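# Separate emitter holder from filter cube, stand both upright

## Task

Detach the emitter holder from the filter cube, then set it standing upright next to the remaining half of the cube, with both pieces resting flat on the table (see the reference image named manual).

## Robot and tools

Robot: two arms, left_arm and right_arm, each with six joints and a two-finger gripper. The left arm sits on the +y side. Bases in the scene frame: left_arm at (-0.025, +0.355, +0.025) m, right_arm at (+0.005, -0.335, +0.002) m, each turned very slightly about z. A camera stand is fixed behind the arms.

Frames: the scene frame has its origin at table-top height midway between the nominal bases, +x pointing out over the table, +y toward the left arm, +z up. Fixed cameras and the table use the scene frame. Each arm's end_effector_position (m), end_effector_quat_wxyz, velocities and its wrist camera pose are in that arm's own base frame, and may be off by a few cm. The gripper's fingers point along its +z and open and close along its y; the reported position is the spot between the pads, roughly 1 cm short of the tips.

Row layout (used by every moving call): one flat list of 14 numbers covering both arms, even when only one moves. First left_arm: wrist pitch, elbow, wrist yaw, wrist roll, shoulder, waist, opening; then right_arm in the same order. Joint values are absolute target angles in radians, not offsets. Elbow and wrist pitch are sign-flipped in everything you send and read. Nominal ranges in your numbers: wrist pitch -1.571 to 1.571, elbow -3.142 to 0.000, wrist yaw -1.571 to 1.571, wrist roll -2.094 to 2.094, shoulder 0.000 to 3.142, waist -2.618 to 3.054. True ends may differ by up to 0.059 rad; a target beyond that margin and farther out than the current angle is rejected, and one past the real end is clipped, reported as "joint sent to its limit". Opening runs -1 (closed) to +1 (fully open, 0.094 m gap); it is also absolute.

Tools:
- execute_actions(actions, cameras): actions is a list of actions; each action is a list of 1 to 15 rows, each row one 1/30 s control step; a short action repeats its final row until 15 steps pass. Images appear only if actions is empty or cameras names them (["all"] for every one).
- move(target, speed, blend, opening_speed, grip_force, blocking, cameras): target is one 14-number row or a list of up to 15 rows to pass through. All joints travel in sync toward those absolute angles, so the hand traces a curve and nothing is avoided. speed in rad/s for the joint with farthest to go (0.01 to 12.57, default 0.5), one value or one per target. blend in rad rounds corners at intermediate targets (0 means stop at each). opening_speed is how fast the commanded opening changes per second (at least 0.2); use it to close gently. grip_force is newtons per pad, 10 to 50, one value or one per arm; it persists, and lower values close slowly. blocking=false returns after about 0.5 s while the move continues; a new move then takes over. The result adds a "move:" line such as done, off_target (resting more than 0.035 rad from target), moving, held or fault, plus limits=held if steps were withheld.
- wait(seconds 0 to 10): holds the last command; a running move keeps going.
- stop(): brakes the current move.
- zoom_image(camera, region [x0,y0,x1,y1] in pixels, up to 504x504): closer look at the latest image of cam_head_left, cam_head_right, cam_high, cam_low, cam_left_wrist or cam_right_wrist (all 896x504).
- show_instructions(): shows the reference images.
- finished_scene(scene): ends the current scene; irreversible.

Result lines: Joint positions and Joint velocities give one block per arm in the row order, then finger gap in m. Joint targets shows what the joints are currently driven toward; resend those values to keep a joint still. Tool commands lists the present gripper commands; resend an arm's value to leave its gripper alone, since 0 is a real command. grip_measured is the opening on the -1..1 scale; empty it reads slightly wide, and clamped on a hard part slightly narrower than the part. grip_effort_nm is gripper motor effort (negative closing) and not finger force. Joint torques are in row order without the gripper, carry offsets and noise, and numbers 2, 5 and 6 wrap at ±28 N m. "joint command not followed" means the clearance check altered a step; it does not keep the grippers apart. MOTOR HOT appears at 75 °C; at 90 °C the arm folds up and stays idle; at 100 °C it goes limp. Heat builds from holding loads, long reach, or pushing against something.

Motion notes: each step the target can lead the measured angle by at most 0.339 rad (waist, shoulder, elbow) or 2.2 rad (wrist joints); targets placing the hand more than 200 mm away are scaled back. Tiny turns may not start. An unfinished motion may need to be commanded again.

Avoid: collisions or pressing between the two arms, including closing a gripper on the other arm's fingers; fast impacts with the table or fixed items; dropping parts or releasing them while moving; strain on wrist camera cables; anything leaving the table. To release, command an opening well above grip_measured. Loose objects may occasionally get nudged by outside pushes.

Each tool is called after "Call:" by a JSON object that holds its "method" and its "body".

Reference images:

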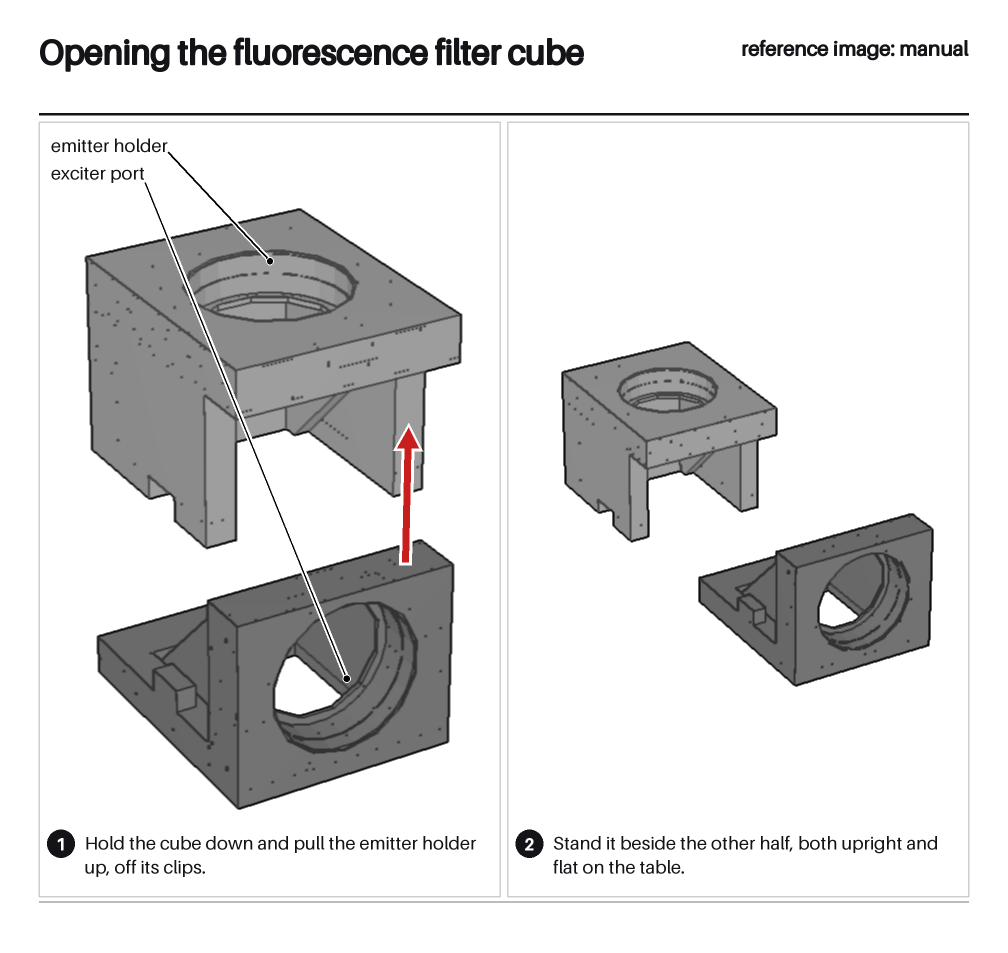

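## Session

Call:
{"method": "execute_actions", "body": {"actions": []}}

Scene clock: 0.00 s.
left_arm: end_effector_position=(+0.4084, +0.0349, +0.1149) grip_measured=+1.000 grip_effort_nm=n/a end_effector_quat_wxyz=(+0.593, -0.059, +0.802, +0.043) | right_arm: end_effector_position=(+0.4151, -0.0041, +0.1259) grip_measured=+1.000 grip_effort_nm=n/a end_effector_quat_wxyz=(+0.620, +0.004, +0.781, -0.073)
Joint names: [wrist pitch, elbow, wrist yaw, wrist roll, shoulder, waist]
Joint positions: left_arm=[-0.821 -0.413 -0.105 -0.033 1.532 0.037 0.094] | right_arm=[-0.935 -0.41 0.186 -0.069 1.571 0.068 0.094]
Joint velocities: within noise
Joint torques (N m): no reading
Heat: left arm: 24 °C; right arm: 23 °C.
Joint targets: left_arm=[-0.818 -0.419 -0.105 -0.034 1.526 0.037] | right_arm=[-0.935 -0.417 0.188 -0.069 1.563 0.068]
Tool commands: left_gripper/opening=+1.0 right_gripper/opening=+1.0

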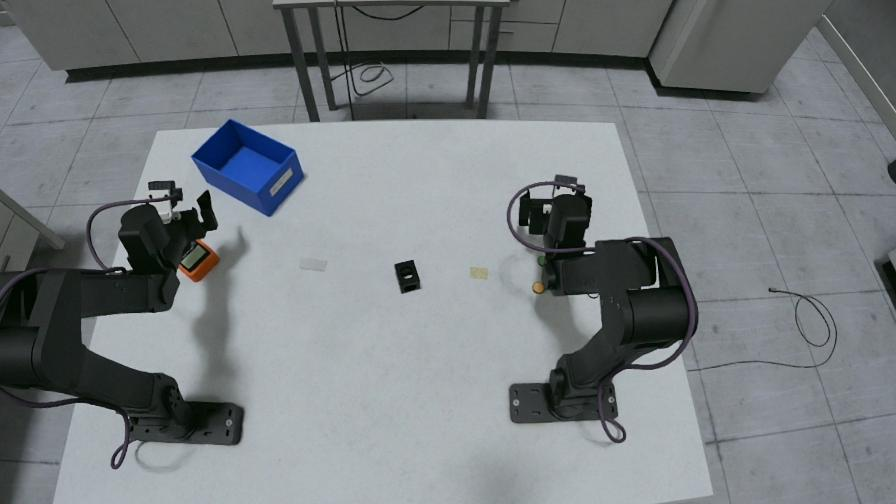

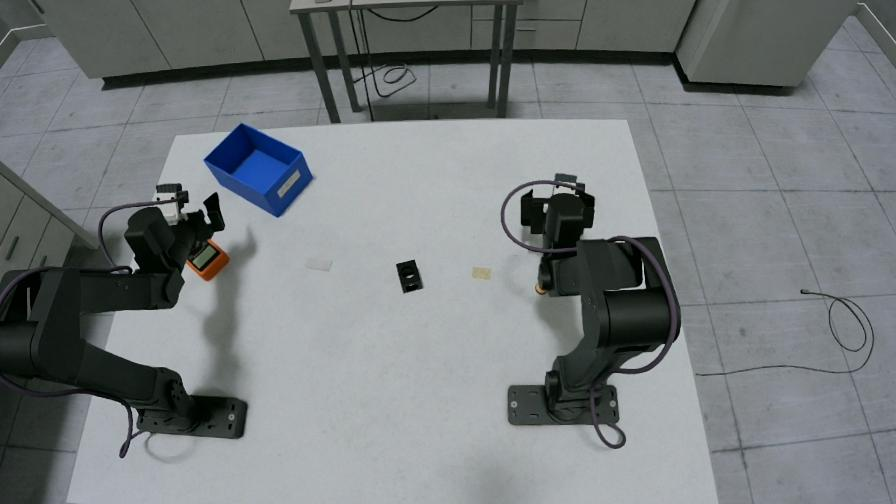

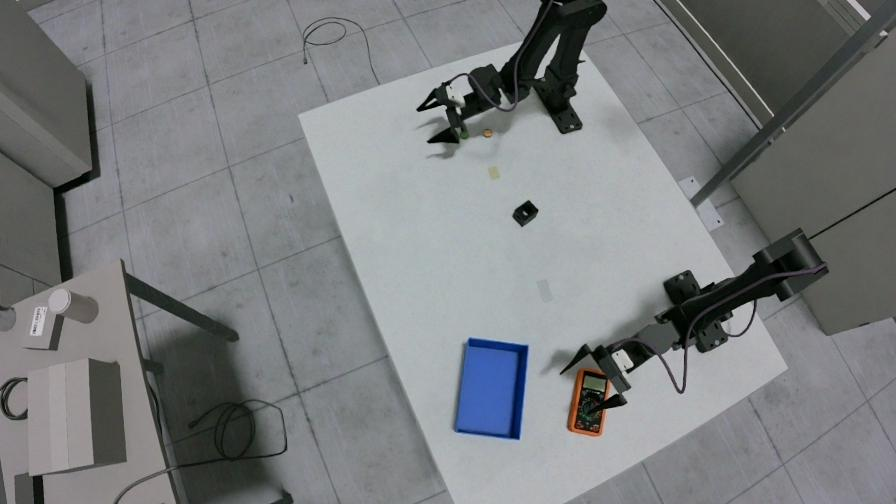

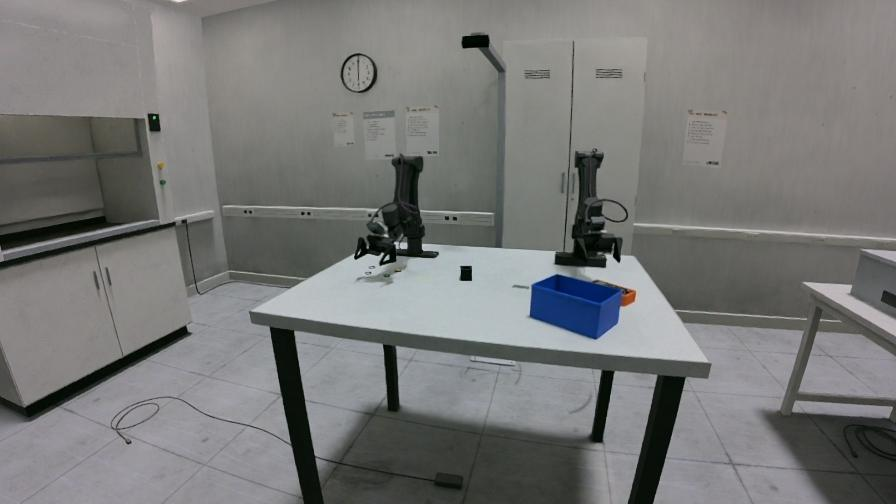

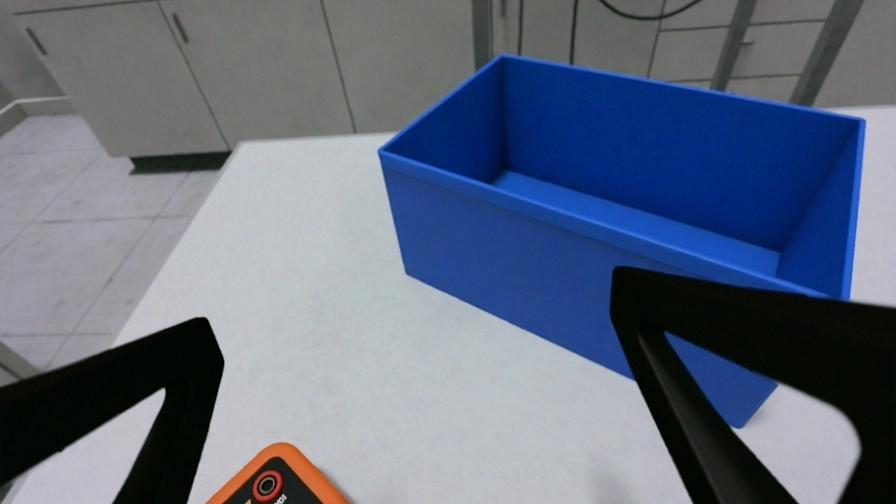

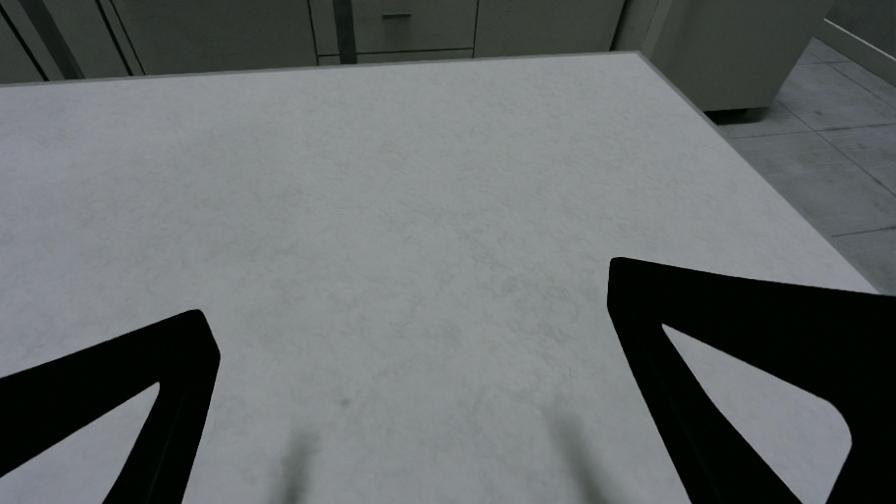

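Call:
{"method": "zoom_image", "body": {"camera": "cam_head_left", "region": [370, 240, 450, 310]}}

Call:
{"method": "zoom_image", "body": {"camera": "cam_high", "region": [500, 190, 550, 240]}}

Call:
{"method": "zoom_image", "body": {"camera": "cam_low", "region": [440, 250, 490, 290]}}

Scaled by 6.300 from the camera's 896x504 image, which has a finer 1280x720 frame.

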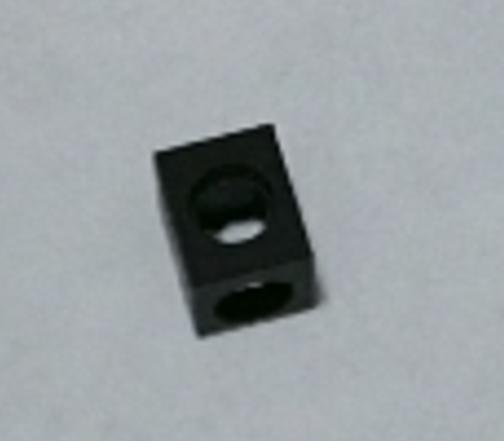

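Scaled by 10.080 from the camera's 896x504 image, which has a finer 1280x720 frame.

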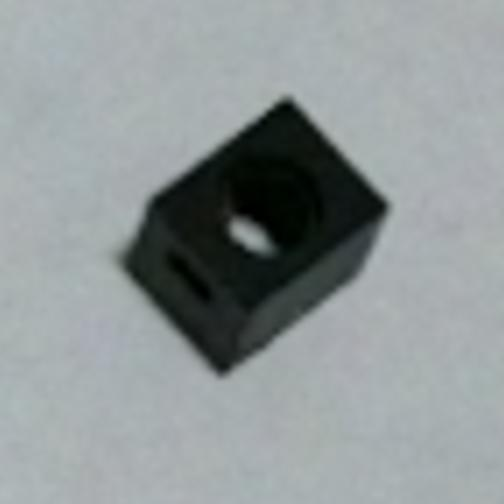

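Scaled by 10.080 from the camera's 896x504 image, which has a finer 1280x720 frame.

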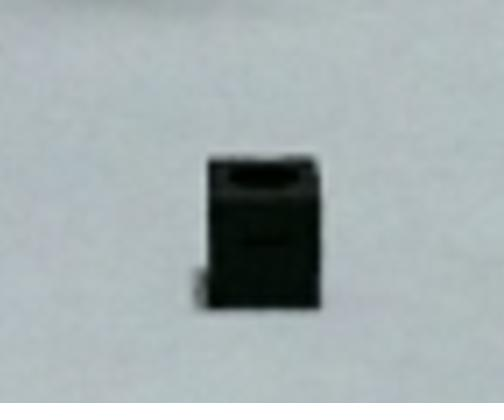

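Call:
{"method": "move", "body": {"target": [0.678,-0.97,0,0,0.892,-1.0,1, 1.39,-1.955,0,0.58,2.16,0.85,1], "speed": 0.9, "cameras": ["cam_head_left","cam_low","cam_left_wrist","cam_right_wrist"]}}

Scene clock: 6.97 s.
left_arm: end_effector_position=(+0.1664, -0.2522, +0.2503) grip_measured=+1.000 grip_effort_nm=0.05 end_effector_quat_wxyz=(+0.402, +0.421, +0.784, -0.217) | right_arm: end_effector_position=(+0.2725, +0.3124, +0.0978) grip_measured=+1.000 grip_effort_nm=0.01 end_effector_quat_wxyz=(+0.000, -0.140, +0.990, +0.000)
Joint names: [wrist pitch, elbow, wrist yaw, wrist roll, shoulder, waist]
Joint positions: left_arm=[0.666 -0.946 -0.005 -0.005 0.902 -0.994 0.094] | right_arm=[1.36 -1.93 -0.001 0.57 2.141 0.851 0.094]
Joint torques (N m): left_arm=[-1.77 -7.77 0.02 0.05 -1.62 -0.43] | right_arm=[0.02 -8.28 0 0.1 -9.72 -0.14]
Heat: left arm: 25 °C; right arm: 23 °C.
Joint targets: left_arm=[0.678 -0.970 0.000 0.000 0.892 -1.000] | right_arm=[1.390 -1.955 0.000 0.580 2.160 0.850]
move: done
Images, in order (width x height): cam_head_left 896x504, cam_low 896x504, cam_left_wrist 896x504, cam_right_wrist 896x504.

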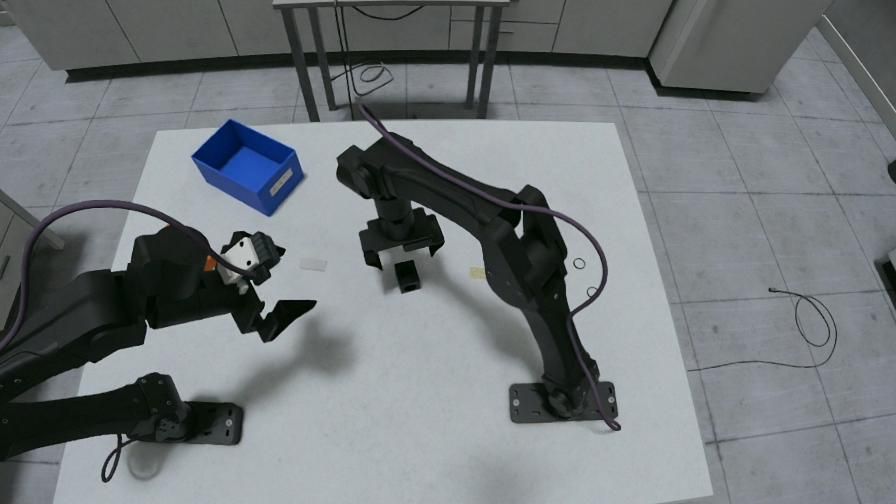

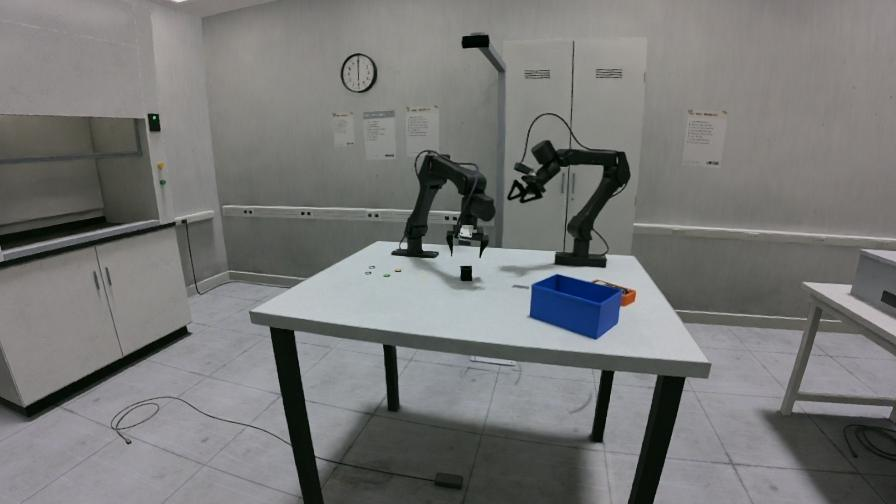

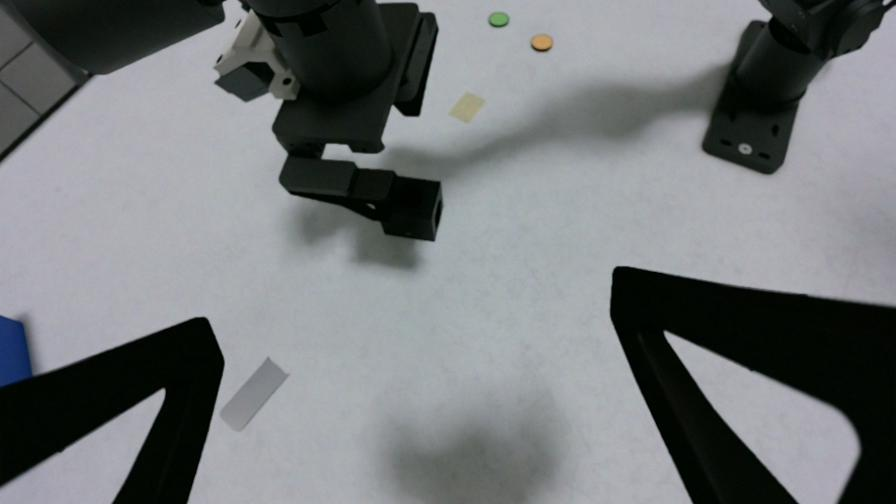

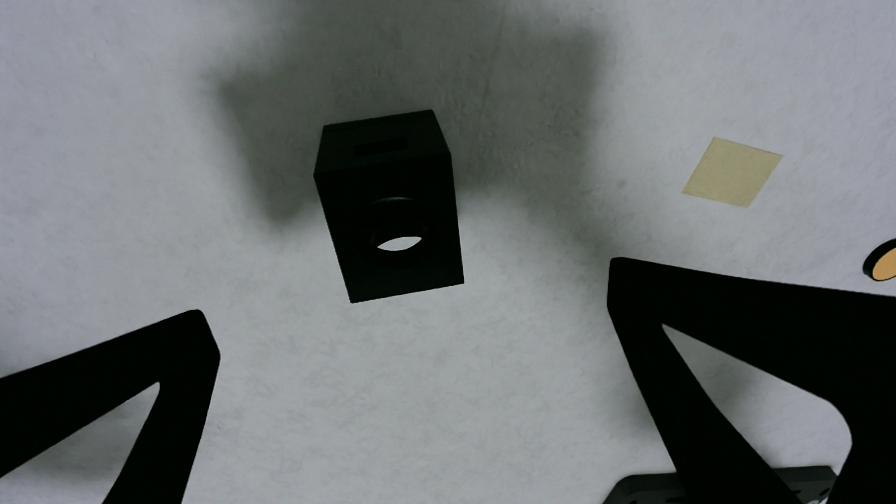

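Call:
{"method": "move", "body": {"target": [0.678,-0.97,0,0,0.892,-1.0,1, 1.16,-1.742,0,0.599,2.19,0.868,1], "speed": 0.25, "cameras": ["cam_low","cam_right_wrist"]}}

Scene clock: 10.43 s.
left_arm: end_effector_position=(+0.1664, -0.2522, +0.2502) grip_measured=+1.000 grip_effort_nm=0.05 end_effector_quat_wxyz=(+0.402, +0.421, +0.784, -0.217) | right_arm: end_effector_position=(+0.2706, +0.3160, +0.0393) grip_measured=+1.000 grip_effort_nm=0.01 end_effector_quat_wxyz=(-0.003, -0.135, +0.991, -0.002)
Joint names: [wrist pitch, elbow, wrist yaw, wrist roll, shoulder, waist]
Joint positions: left_arm=[0.666 -0.946 -0.005 -0.005 0.902 -0.994 0.094] | right_arm=[1.154 -1.751 -0.001 0.589 2.175 0.86 0.094]
Joint torques (N m): left_arm=[-1.73 -7.76 0.03 0.05 -1.74 -0.43] | right_arm=[-0.21 -4.94 0 0.1 -10.19 0.55]
Heat: left arm: 26 °C; right arm: 24 °C.
Joint targets: left_arm=[0.678 -0.970 0.000 0.000 0.892 -1.000] | right_arm=[1.160 -1.742 0.000 0.599 2.190 0.868]
move: done
Images, in order (width x height): cam_low 896x504, cam_right_wrist 896x504.

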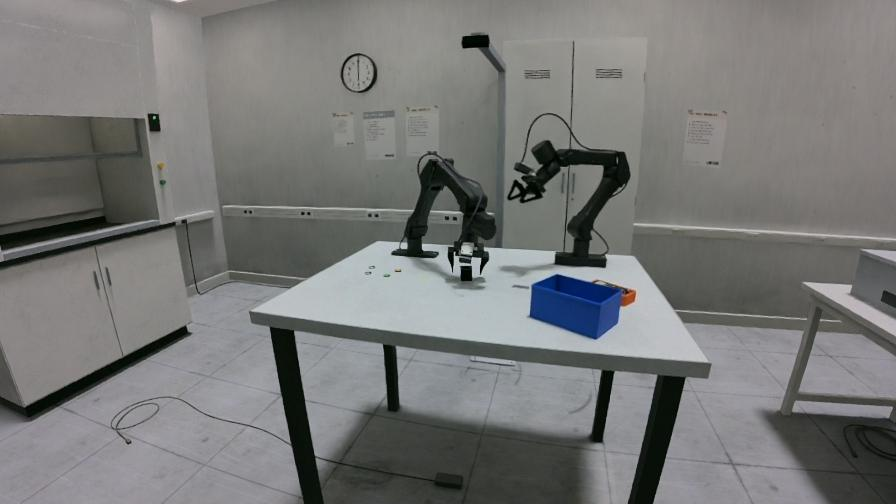

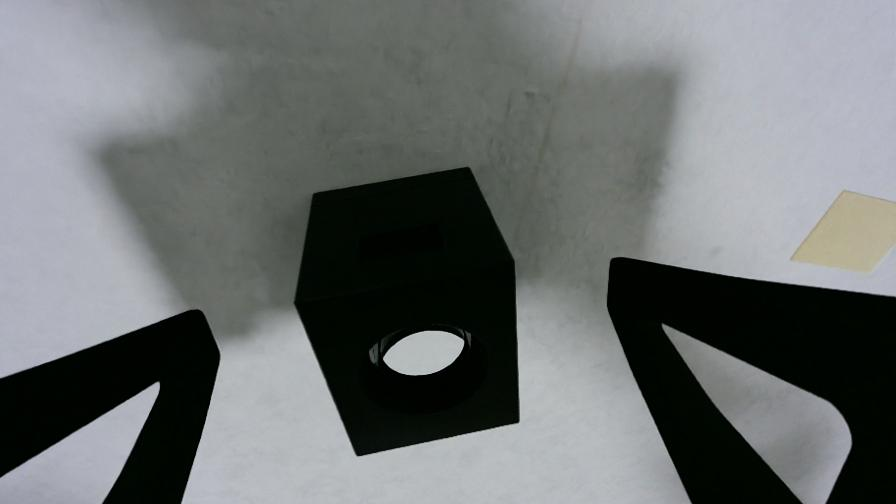

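Call:
{"method": "move", "body": {"target": [[0.678,-0.97,0,0,0.892,-1.0,1, 1.16,-1.742,0,0.599,2.19,0.868,-0.3],[0.678,-0.97,0,0,0.892,-1.0,1, 1.236,-1.82,0,0.599,2.12,0.865,-0.3],[0.678,-0.97,0,0,0.892,-1.0,1, 1.183,-1.652,0,1.046,2.035,0.797,-0.3],[-0.46,-0.91,-1.073,-0.765,2.205,-1.475,1, 1.075,-1.575,0,1.046,2.103,0.797,-0.3]], "speed": [0.2,0.2,0.4,0.5], "blend": [0,0.02,0,0], "opening_speed": 0.7, "cameras": ["cam_head_left","cam_low","cam_left_wrist","cam_right_wrist"]}}

Call:
{"method": "zoom_image", "body": {"camera": "cam_low", "region": [430, 230, 500, 290]}}

Scene clock: 19.63 s.
left_arm: end_effector_position=(+0.1978, -0.3921, +0.0002) grip_measured=+1.000 grip_effort_nm=0.05 end_effector_quat_wxyz=(+0.560, +0.111, +0.818, -0.074) | right_arm: end_effector_position=(+0.2726, +0.2843, +0.0387) grip_measured=-0.162 grip_effort_nm=-1.02 end_effector_quat_wxyz=(-0.004, +0.117, +0.993, +0.001)
Joint names: [wrist pitch, elbow, wrist yaw, wrist roll, shoulder, waist]
Joint positions: left_arm=[-0.447 -0.915 -1.057 -0.753 2.189 -1.472 0.094] | right_arm=[1.096 -1.606 -0.008 1.035 2.084 0.8 0.039]
Joint torques (N m): left_arm=[-1.59 -2.99 -0.55 -0.19 -7.95 -0.2] | right_arm=[-0.48 -2.85 0.08 0.1 -9.02 -0.31]
Heat: left arm: 27 °C; right arm: 26 °C.
Joint targets: left_arm=[-0.460 -0.910 -1.073 -0.765 2.205 -1.475] | right_arm=[1.075 -1.575 0.000 1.046 2.103 0.797]
move: done
Images, in order (width x height): cam_head_left 896x504, cam_low 896x504, cam_left_wrist 896x504, cam_right_wrist 896x504.

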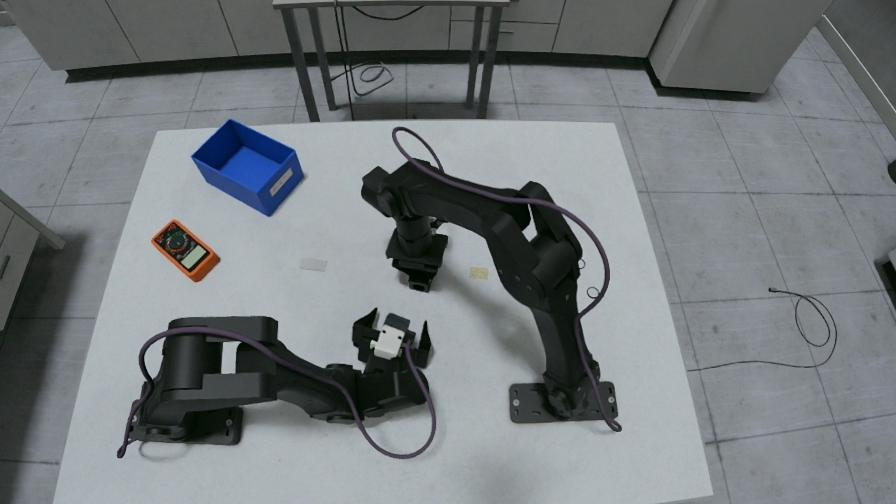

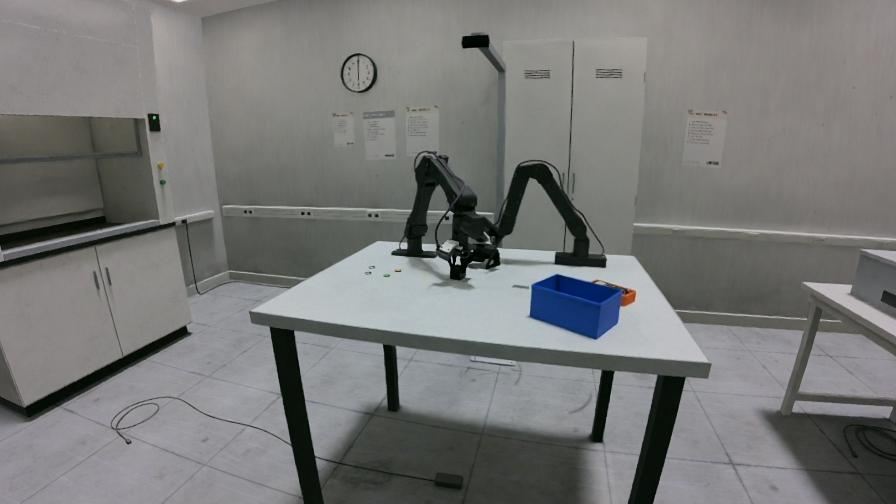

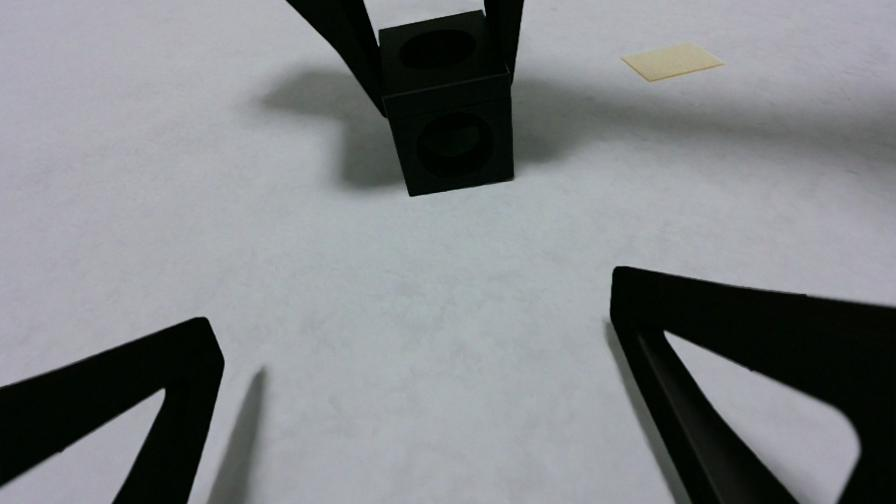

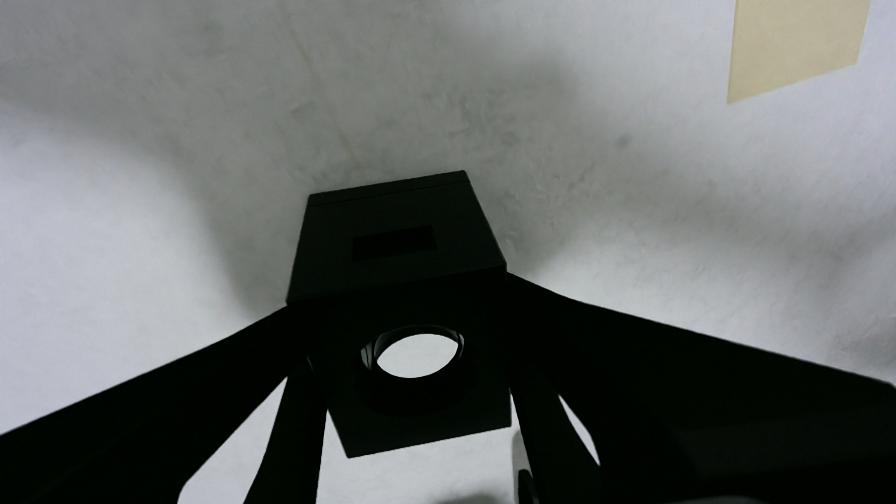

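Scaled by 7.200 from the camera's 896x504 image, which has a finer 1280x720 frame.

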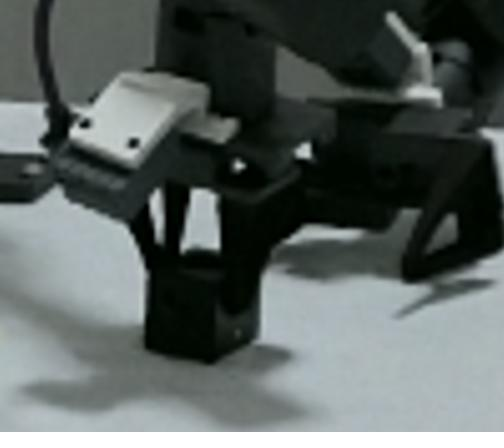

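Call:
{"method": "move", "body": {"target": [-0.769,-1.018,-0.882,-0.437,2.349,-1.295,1, 1.08,-1.58,0,1.046,2.1,0.797,-0.3], "speed": 0.2, "cameras": ["cam_low","cam_left_wrist","cam_right_wrist"]}}

Call:
{"method": "zoom_image", "body": {"camera": "cam_low", "region": [430, 230, 500, 290]}}

Scene clock: 22.87 s.
left_arm: end_effector_position=(+0.2626, -0.4211, -0.0071) grip_measured=+1.000 grip_effort_nm=0.05 end_effector_quat_wxyz=(+0.570, +0.139, +0.805, -0.095) | right_arm: end_effector_position=(+0.2726, +0.2843, +0.0387) grip_measured=-0.162 grip_effort_nm=-1.02 end_effector_quat_wxyz=(-0.004, +0.117, +0.993, +0.001)
Joint names: [wrist pitch, elbow, wrist yaw, wrist roll, shoulder, waist]
Joint positions: left_arm=[-0.762 -1.002 -0.886 -0.442 2.319 -1.301 0.094] | right_arm=[1.096 -1.606 -0.008 1.035 2.084 0.8 0.039]
Joint torques (N m): left_arm=[-1.74 -4.64 -0.22 0.02 -7.87 0.51] | right_arm=[-0.42 -3.3 0.1 0.09 -9.28 -0.31]
Heat: left arm: 27 °C; right arm: 26 °C.
Joint targets: left_arm=[-0.769 -1.018 -0.882 -0.437 2.349 -1.295] | right_arm=[1.080 -1.580 0.000 1.046 2.100 0.797]
move: done
Images, in order (width x height): cam_low 896x504, cam_left_wrist 896x504, cam_right_wrist 896x504.

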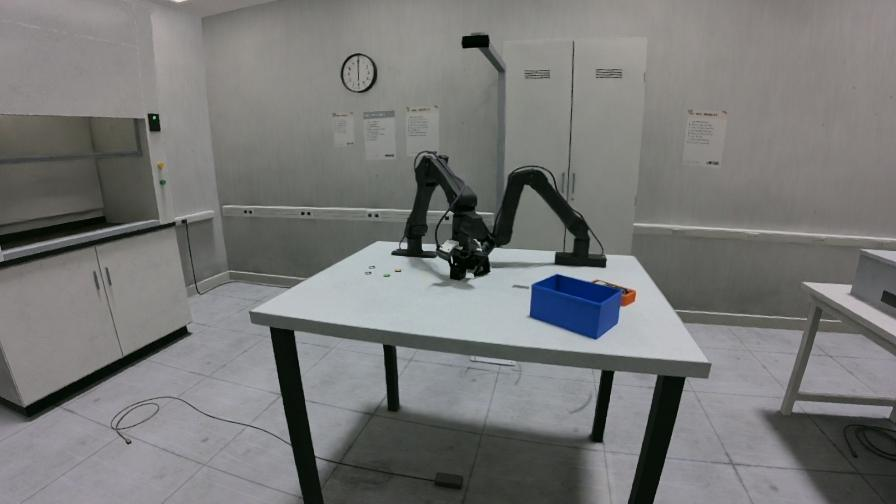

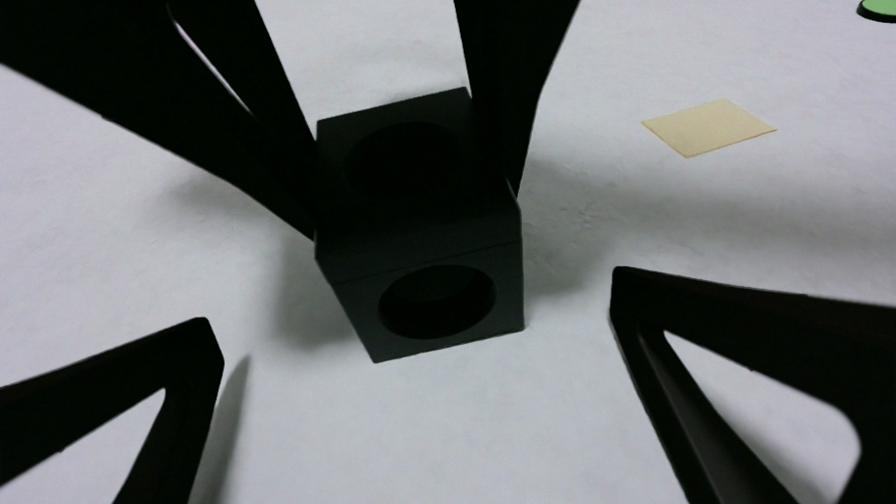

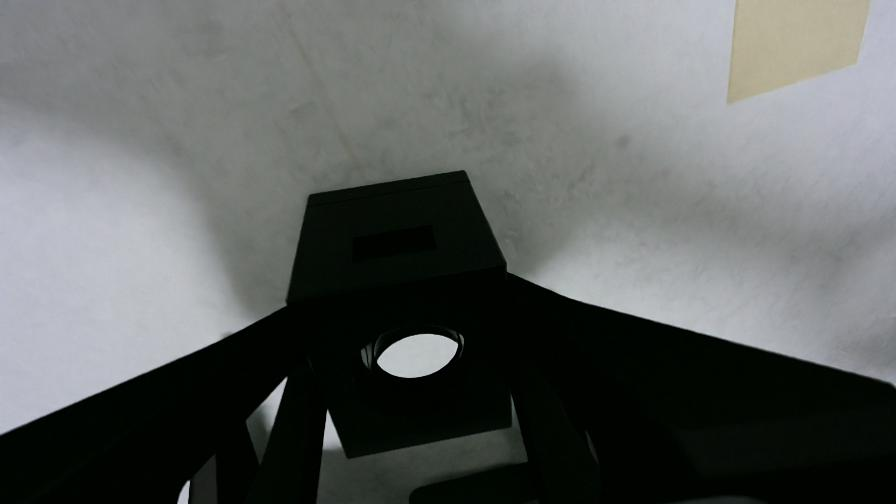

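Scaled by 7.200 from the camera's 896x504 image, which has a finer 1280x720 frame.

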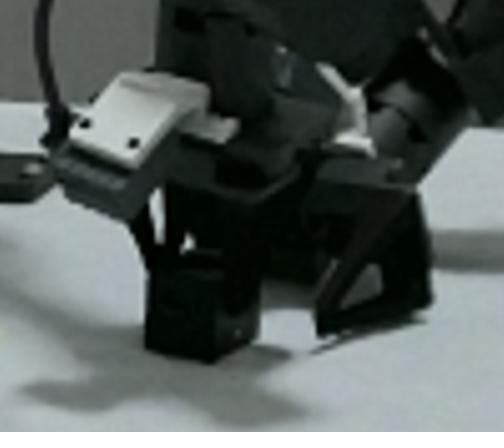

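Call:
{"method": "move", "body": {"target": [-0.762,-1.047,-0.882,-0.437,2.355,-1.296,1, 1.08,-1.58,0,1.046,2.1,0.797,-0.3], "speed": 0.1, "cameras": ["cam_left_wrist","cam_right_wrist"]}}

Scene clock: 24.47 s.
left_arm: end_effector_position=(+0.2644, -0.4291, -0.0032) grip_measured=+1.000 grip_effort_nm=0.05 end_effector_quat_wxyz=(+0.572, +0.136, +0.802, -0.103) | right_arm: end_effector_position=(+0.2726, +0.2843, +0.0387) grip_measured=-0.162 grip_effort_nm=-1.02 end_effector_quat_wxyz=(-0.004, +0.117, +0.993, +0.001)
Joint names: [wrist pitch, elbow, wrist yaw, wrist roll, shoulder, waist]
Joint positions: left_arm=[-0.762 -1.03 -0.883 -0.439 2.327 -1.301 0.094] | right_arm=[1.096 -1.606 -0.008 1.035 2.084 0.8 0.039]
Joint torques (N m): left_arm=[-1.72 -4.94 -0.25 0 -8.23 0.43] | right_arm=[-0.43 -3.26 0.07 0.11 -9.28 -0.29]
Heat: left arm: 27 °C; right arm: 26 °C.
Joint targets: left_arm=[-0.762 -1.047 -0.882 -0.437 2.355 -1.296] | right_arm=[1.080 -1.580 0.000 1.046 2.100 0.797]
move: done
Images, in order (width x height): cam_left_wrist 896x504, cam_right_wrist 896x504.

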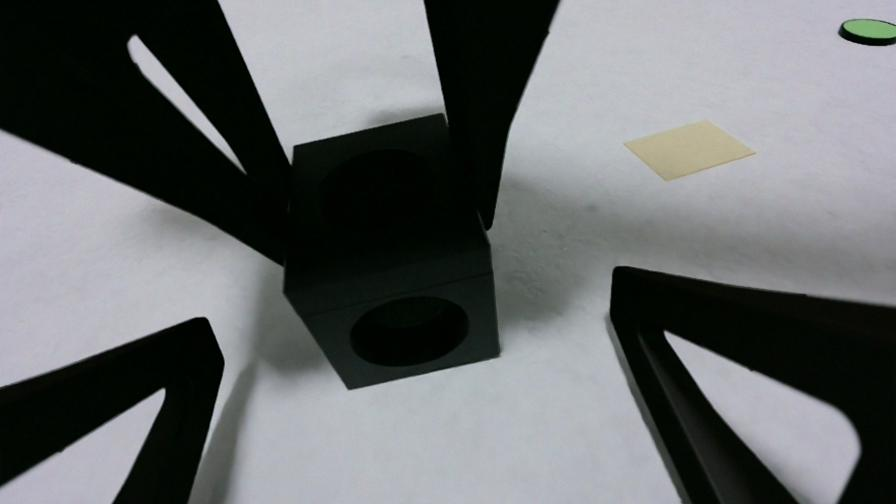

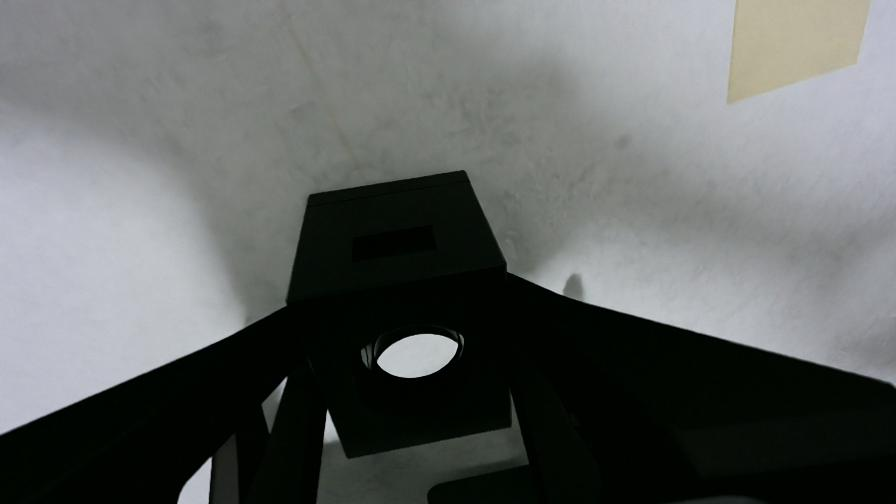

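Call:
{"method": "move", "body": {"target": [[-0.762,-1.047,-0.882,-0.437,2.355,-1.296,1, 1.09,-1.6,0,1.095,2.085,0.797,-0.3],[-0.762,-1.047,-0.882,-0.437,2.355,-1.296,-0.34, 1.09,-1.6,0,1.095,2.085,0.797,-0.3]], "speed": 0.15, "opening_speed": 0.8, "cameras": ["cam_left_wrist","cam_right_wrist"]}}

Scene clock: 27.83 s.
left_arm: end_effector_position=(+0.2646, -0.4286, -0.0032) grip_measured=-0.177 grip_effort_nm=-0.97 end_effector_quat_wxyz=(+0.573, +0.135, +0.802, -0.102) | right_arm: end_effector_position=(+0.2717, +0.2834, +0.0390) grip_measured=-0.162 grip_effort_nm=-1.02 end_effector_quat_wxyz=(-0.006, +0.139, +0.990, +0.000)
Joint names: [wrist pitch, elbow, wrist yaw, wrist roll, shoulder, waist]
Joint positions: left_arm=[-0.762 -1.03 -0.886 -0.44 2.327 -1.301 0.039] | right_arm=[1.101 -1.606 -0.01 1.078 2.083 0.799 0.039]
Joint torques (N m): left_arm=[-1.73 -4.9 -0.22 -0.01 -8.27 0.46] | right_arm=[-0.36 -5.18 0.1 0.17 -10.44 -0.2]
Heat: left arm: 27 °C; right arm: 26 °C.
Joint targets: left_arm=[-0.762 -1.047 -0.882 -0.437 2.355 -1.296] | right_arm=[1.090 -1.600 0.000 1.095 2.085 0.797]
move: done
Images, in order (width x height): cam_left_wrist 896x504, cam_right_wrist 896x504.

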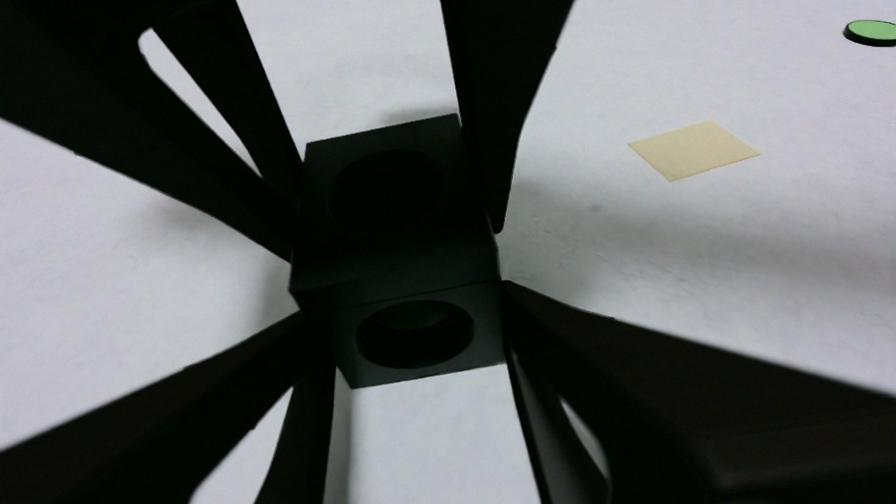

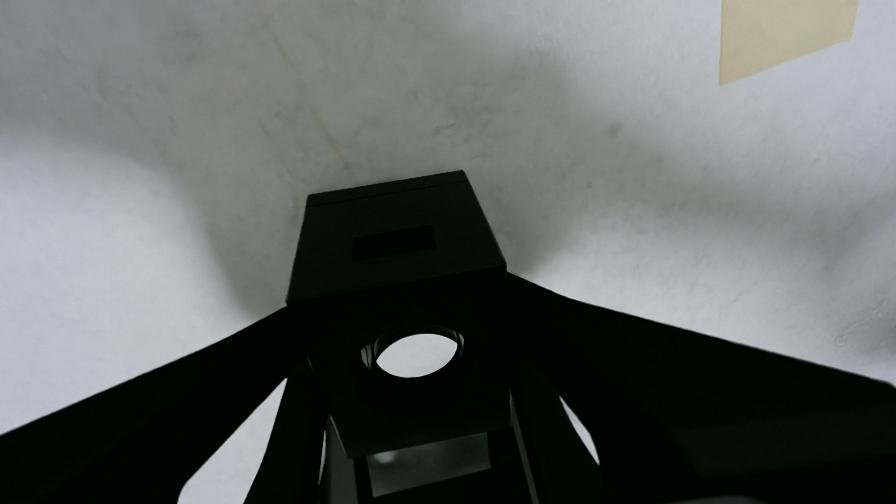

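Call:
{"method": "move", "body": {"target": [[-0.25,-0.93,-0.72,-0.41,2.50,-1.30,-0.34, 1.09,-1.6,0,1.095,2.085,0.797,-0.32],[-0.24,-0.925,-0.71,-0.405,2.51,-1.30,-0.34, 1.14,-1.70,0,1.09,2.0,0.797,-0.32],[-0.22,-0.91,-0.70,-0.40,2.52,-1.30,-0.34, 1.165,-1.77,0,1.09,1.955,0.797,-0.34]], "speed": [0.2,0.1,0.08], "cameras": ["cam_low","cam_left_wrist"]}}

Scene clock: 34.43 s.
left_arm: end_effector_position=(+0.2655, -0.4132, -0.0194) grip_measured=-0.177 grip_effort_nm=-0.98 end_effector_quat_wxyz=(+0.562, +0.148, +0.811, -0.060) | right_arm: end_effector_position=(+0.2966, +0.3073, +0.1228) grip_measured=-0.162 grip_effort_nm=-1.02 end_effector_quat_wxyz=(+0.057, +0.140, +0.985, +0.088)
Joint names: [wrist pitch, elbow, wrist yaw, wrist roll, shoulder, waist]
Joint positions: left_arm=[-0.686 -1.024 -0.911 -0.446 2.338 -1.296 0.039] | right_arm=[1.146 -1.756 -0.011 1.08 1.971 0.796 0.039]
Joint torques (N m): left_arm=[2.81 4.66 1.72 0.46 1.55 -0.18] | right_arm=[-0.47 -7.54 0.11 0.07 -11.54 -0.02]
Heat: left arm: 29 °C; right arm: 26 °C.
Joint targets: left_arm=[-0.258 -0.919 -0.717 -0.404 2.505 -1.300] | right_arm=[1.165 -1.770 0.000 1.090 1.955 0.797]
move: off_target (left_arm); left_arm: the wrist pitch is farthest, 0.466 rad from its target
Images, in order (width x height): cam_low 896x504, cam_left_wrist 896x504.

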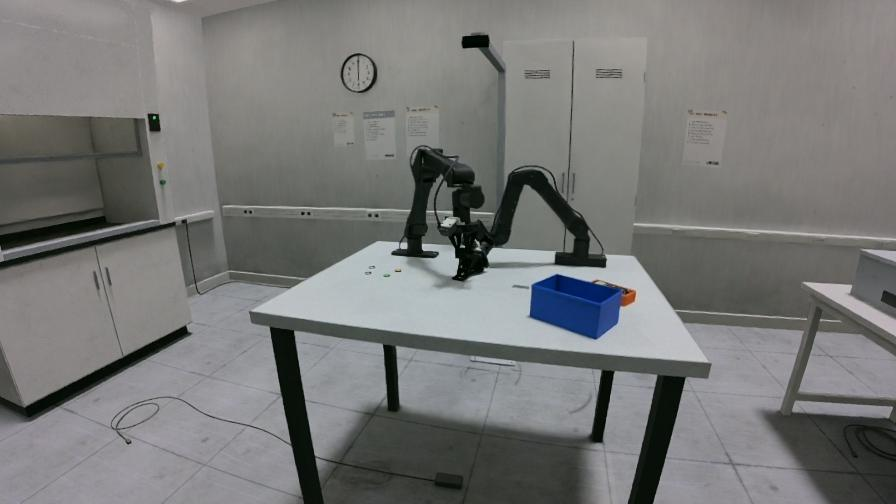

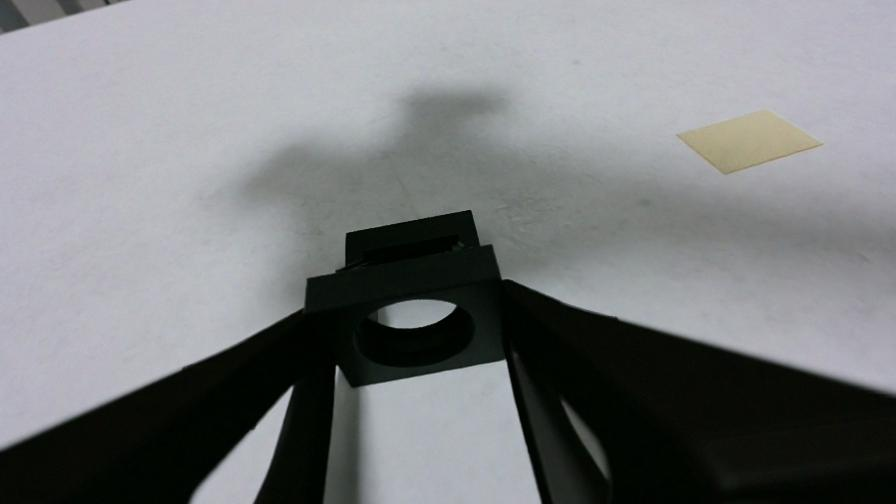

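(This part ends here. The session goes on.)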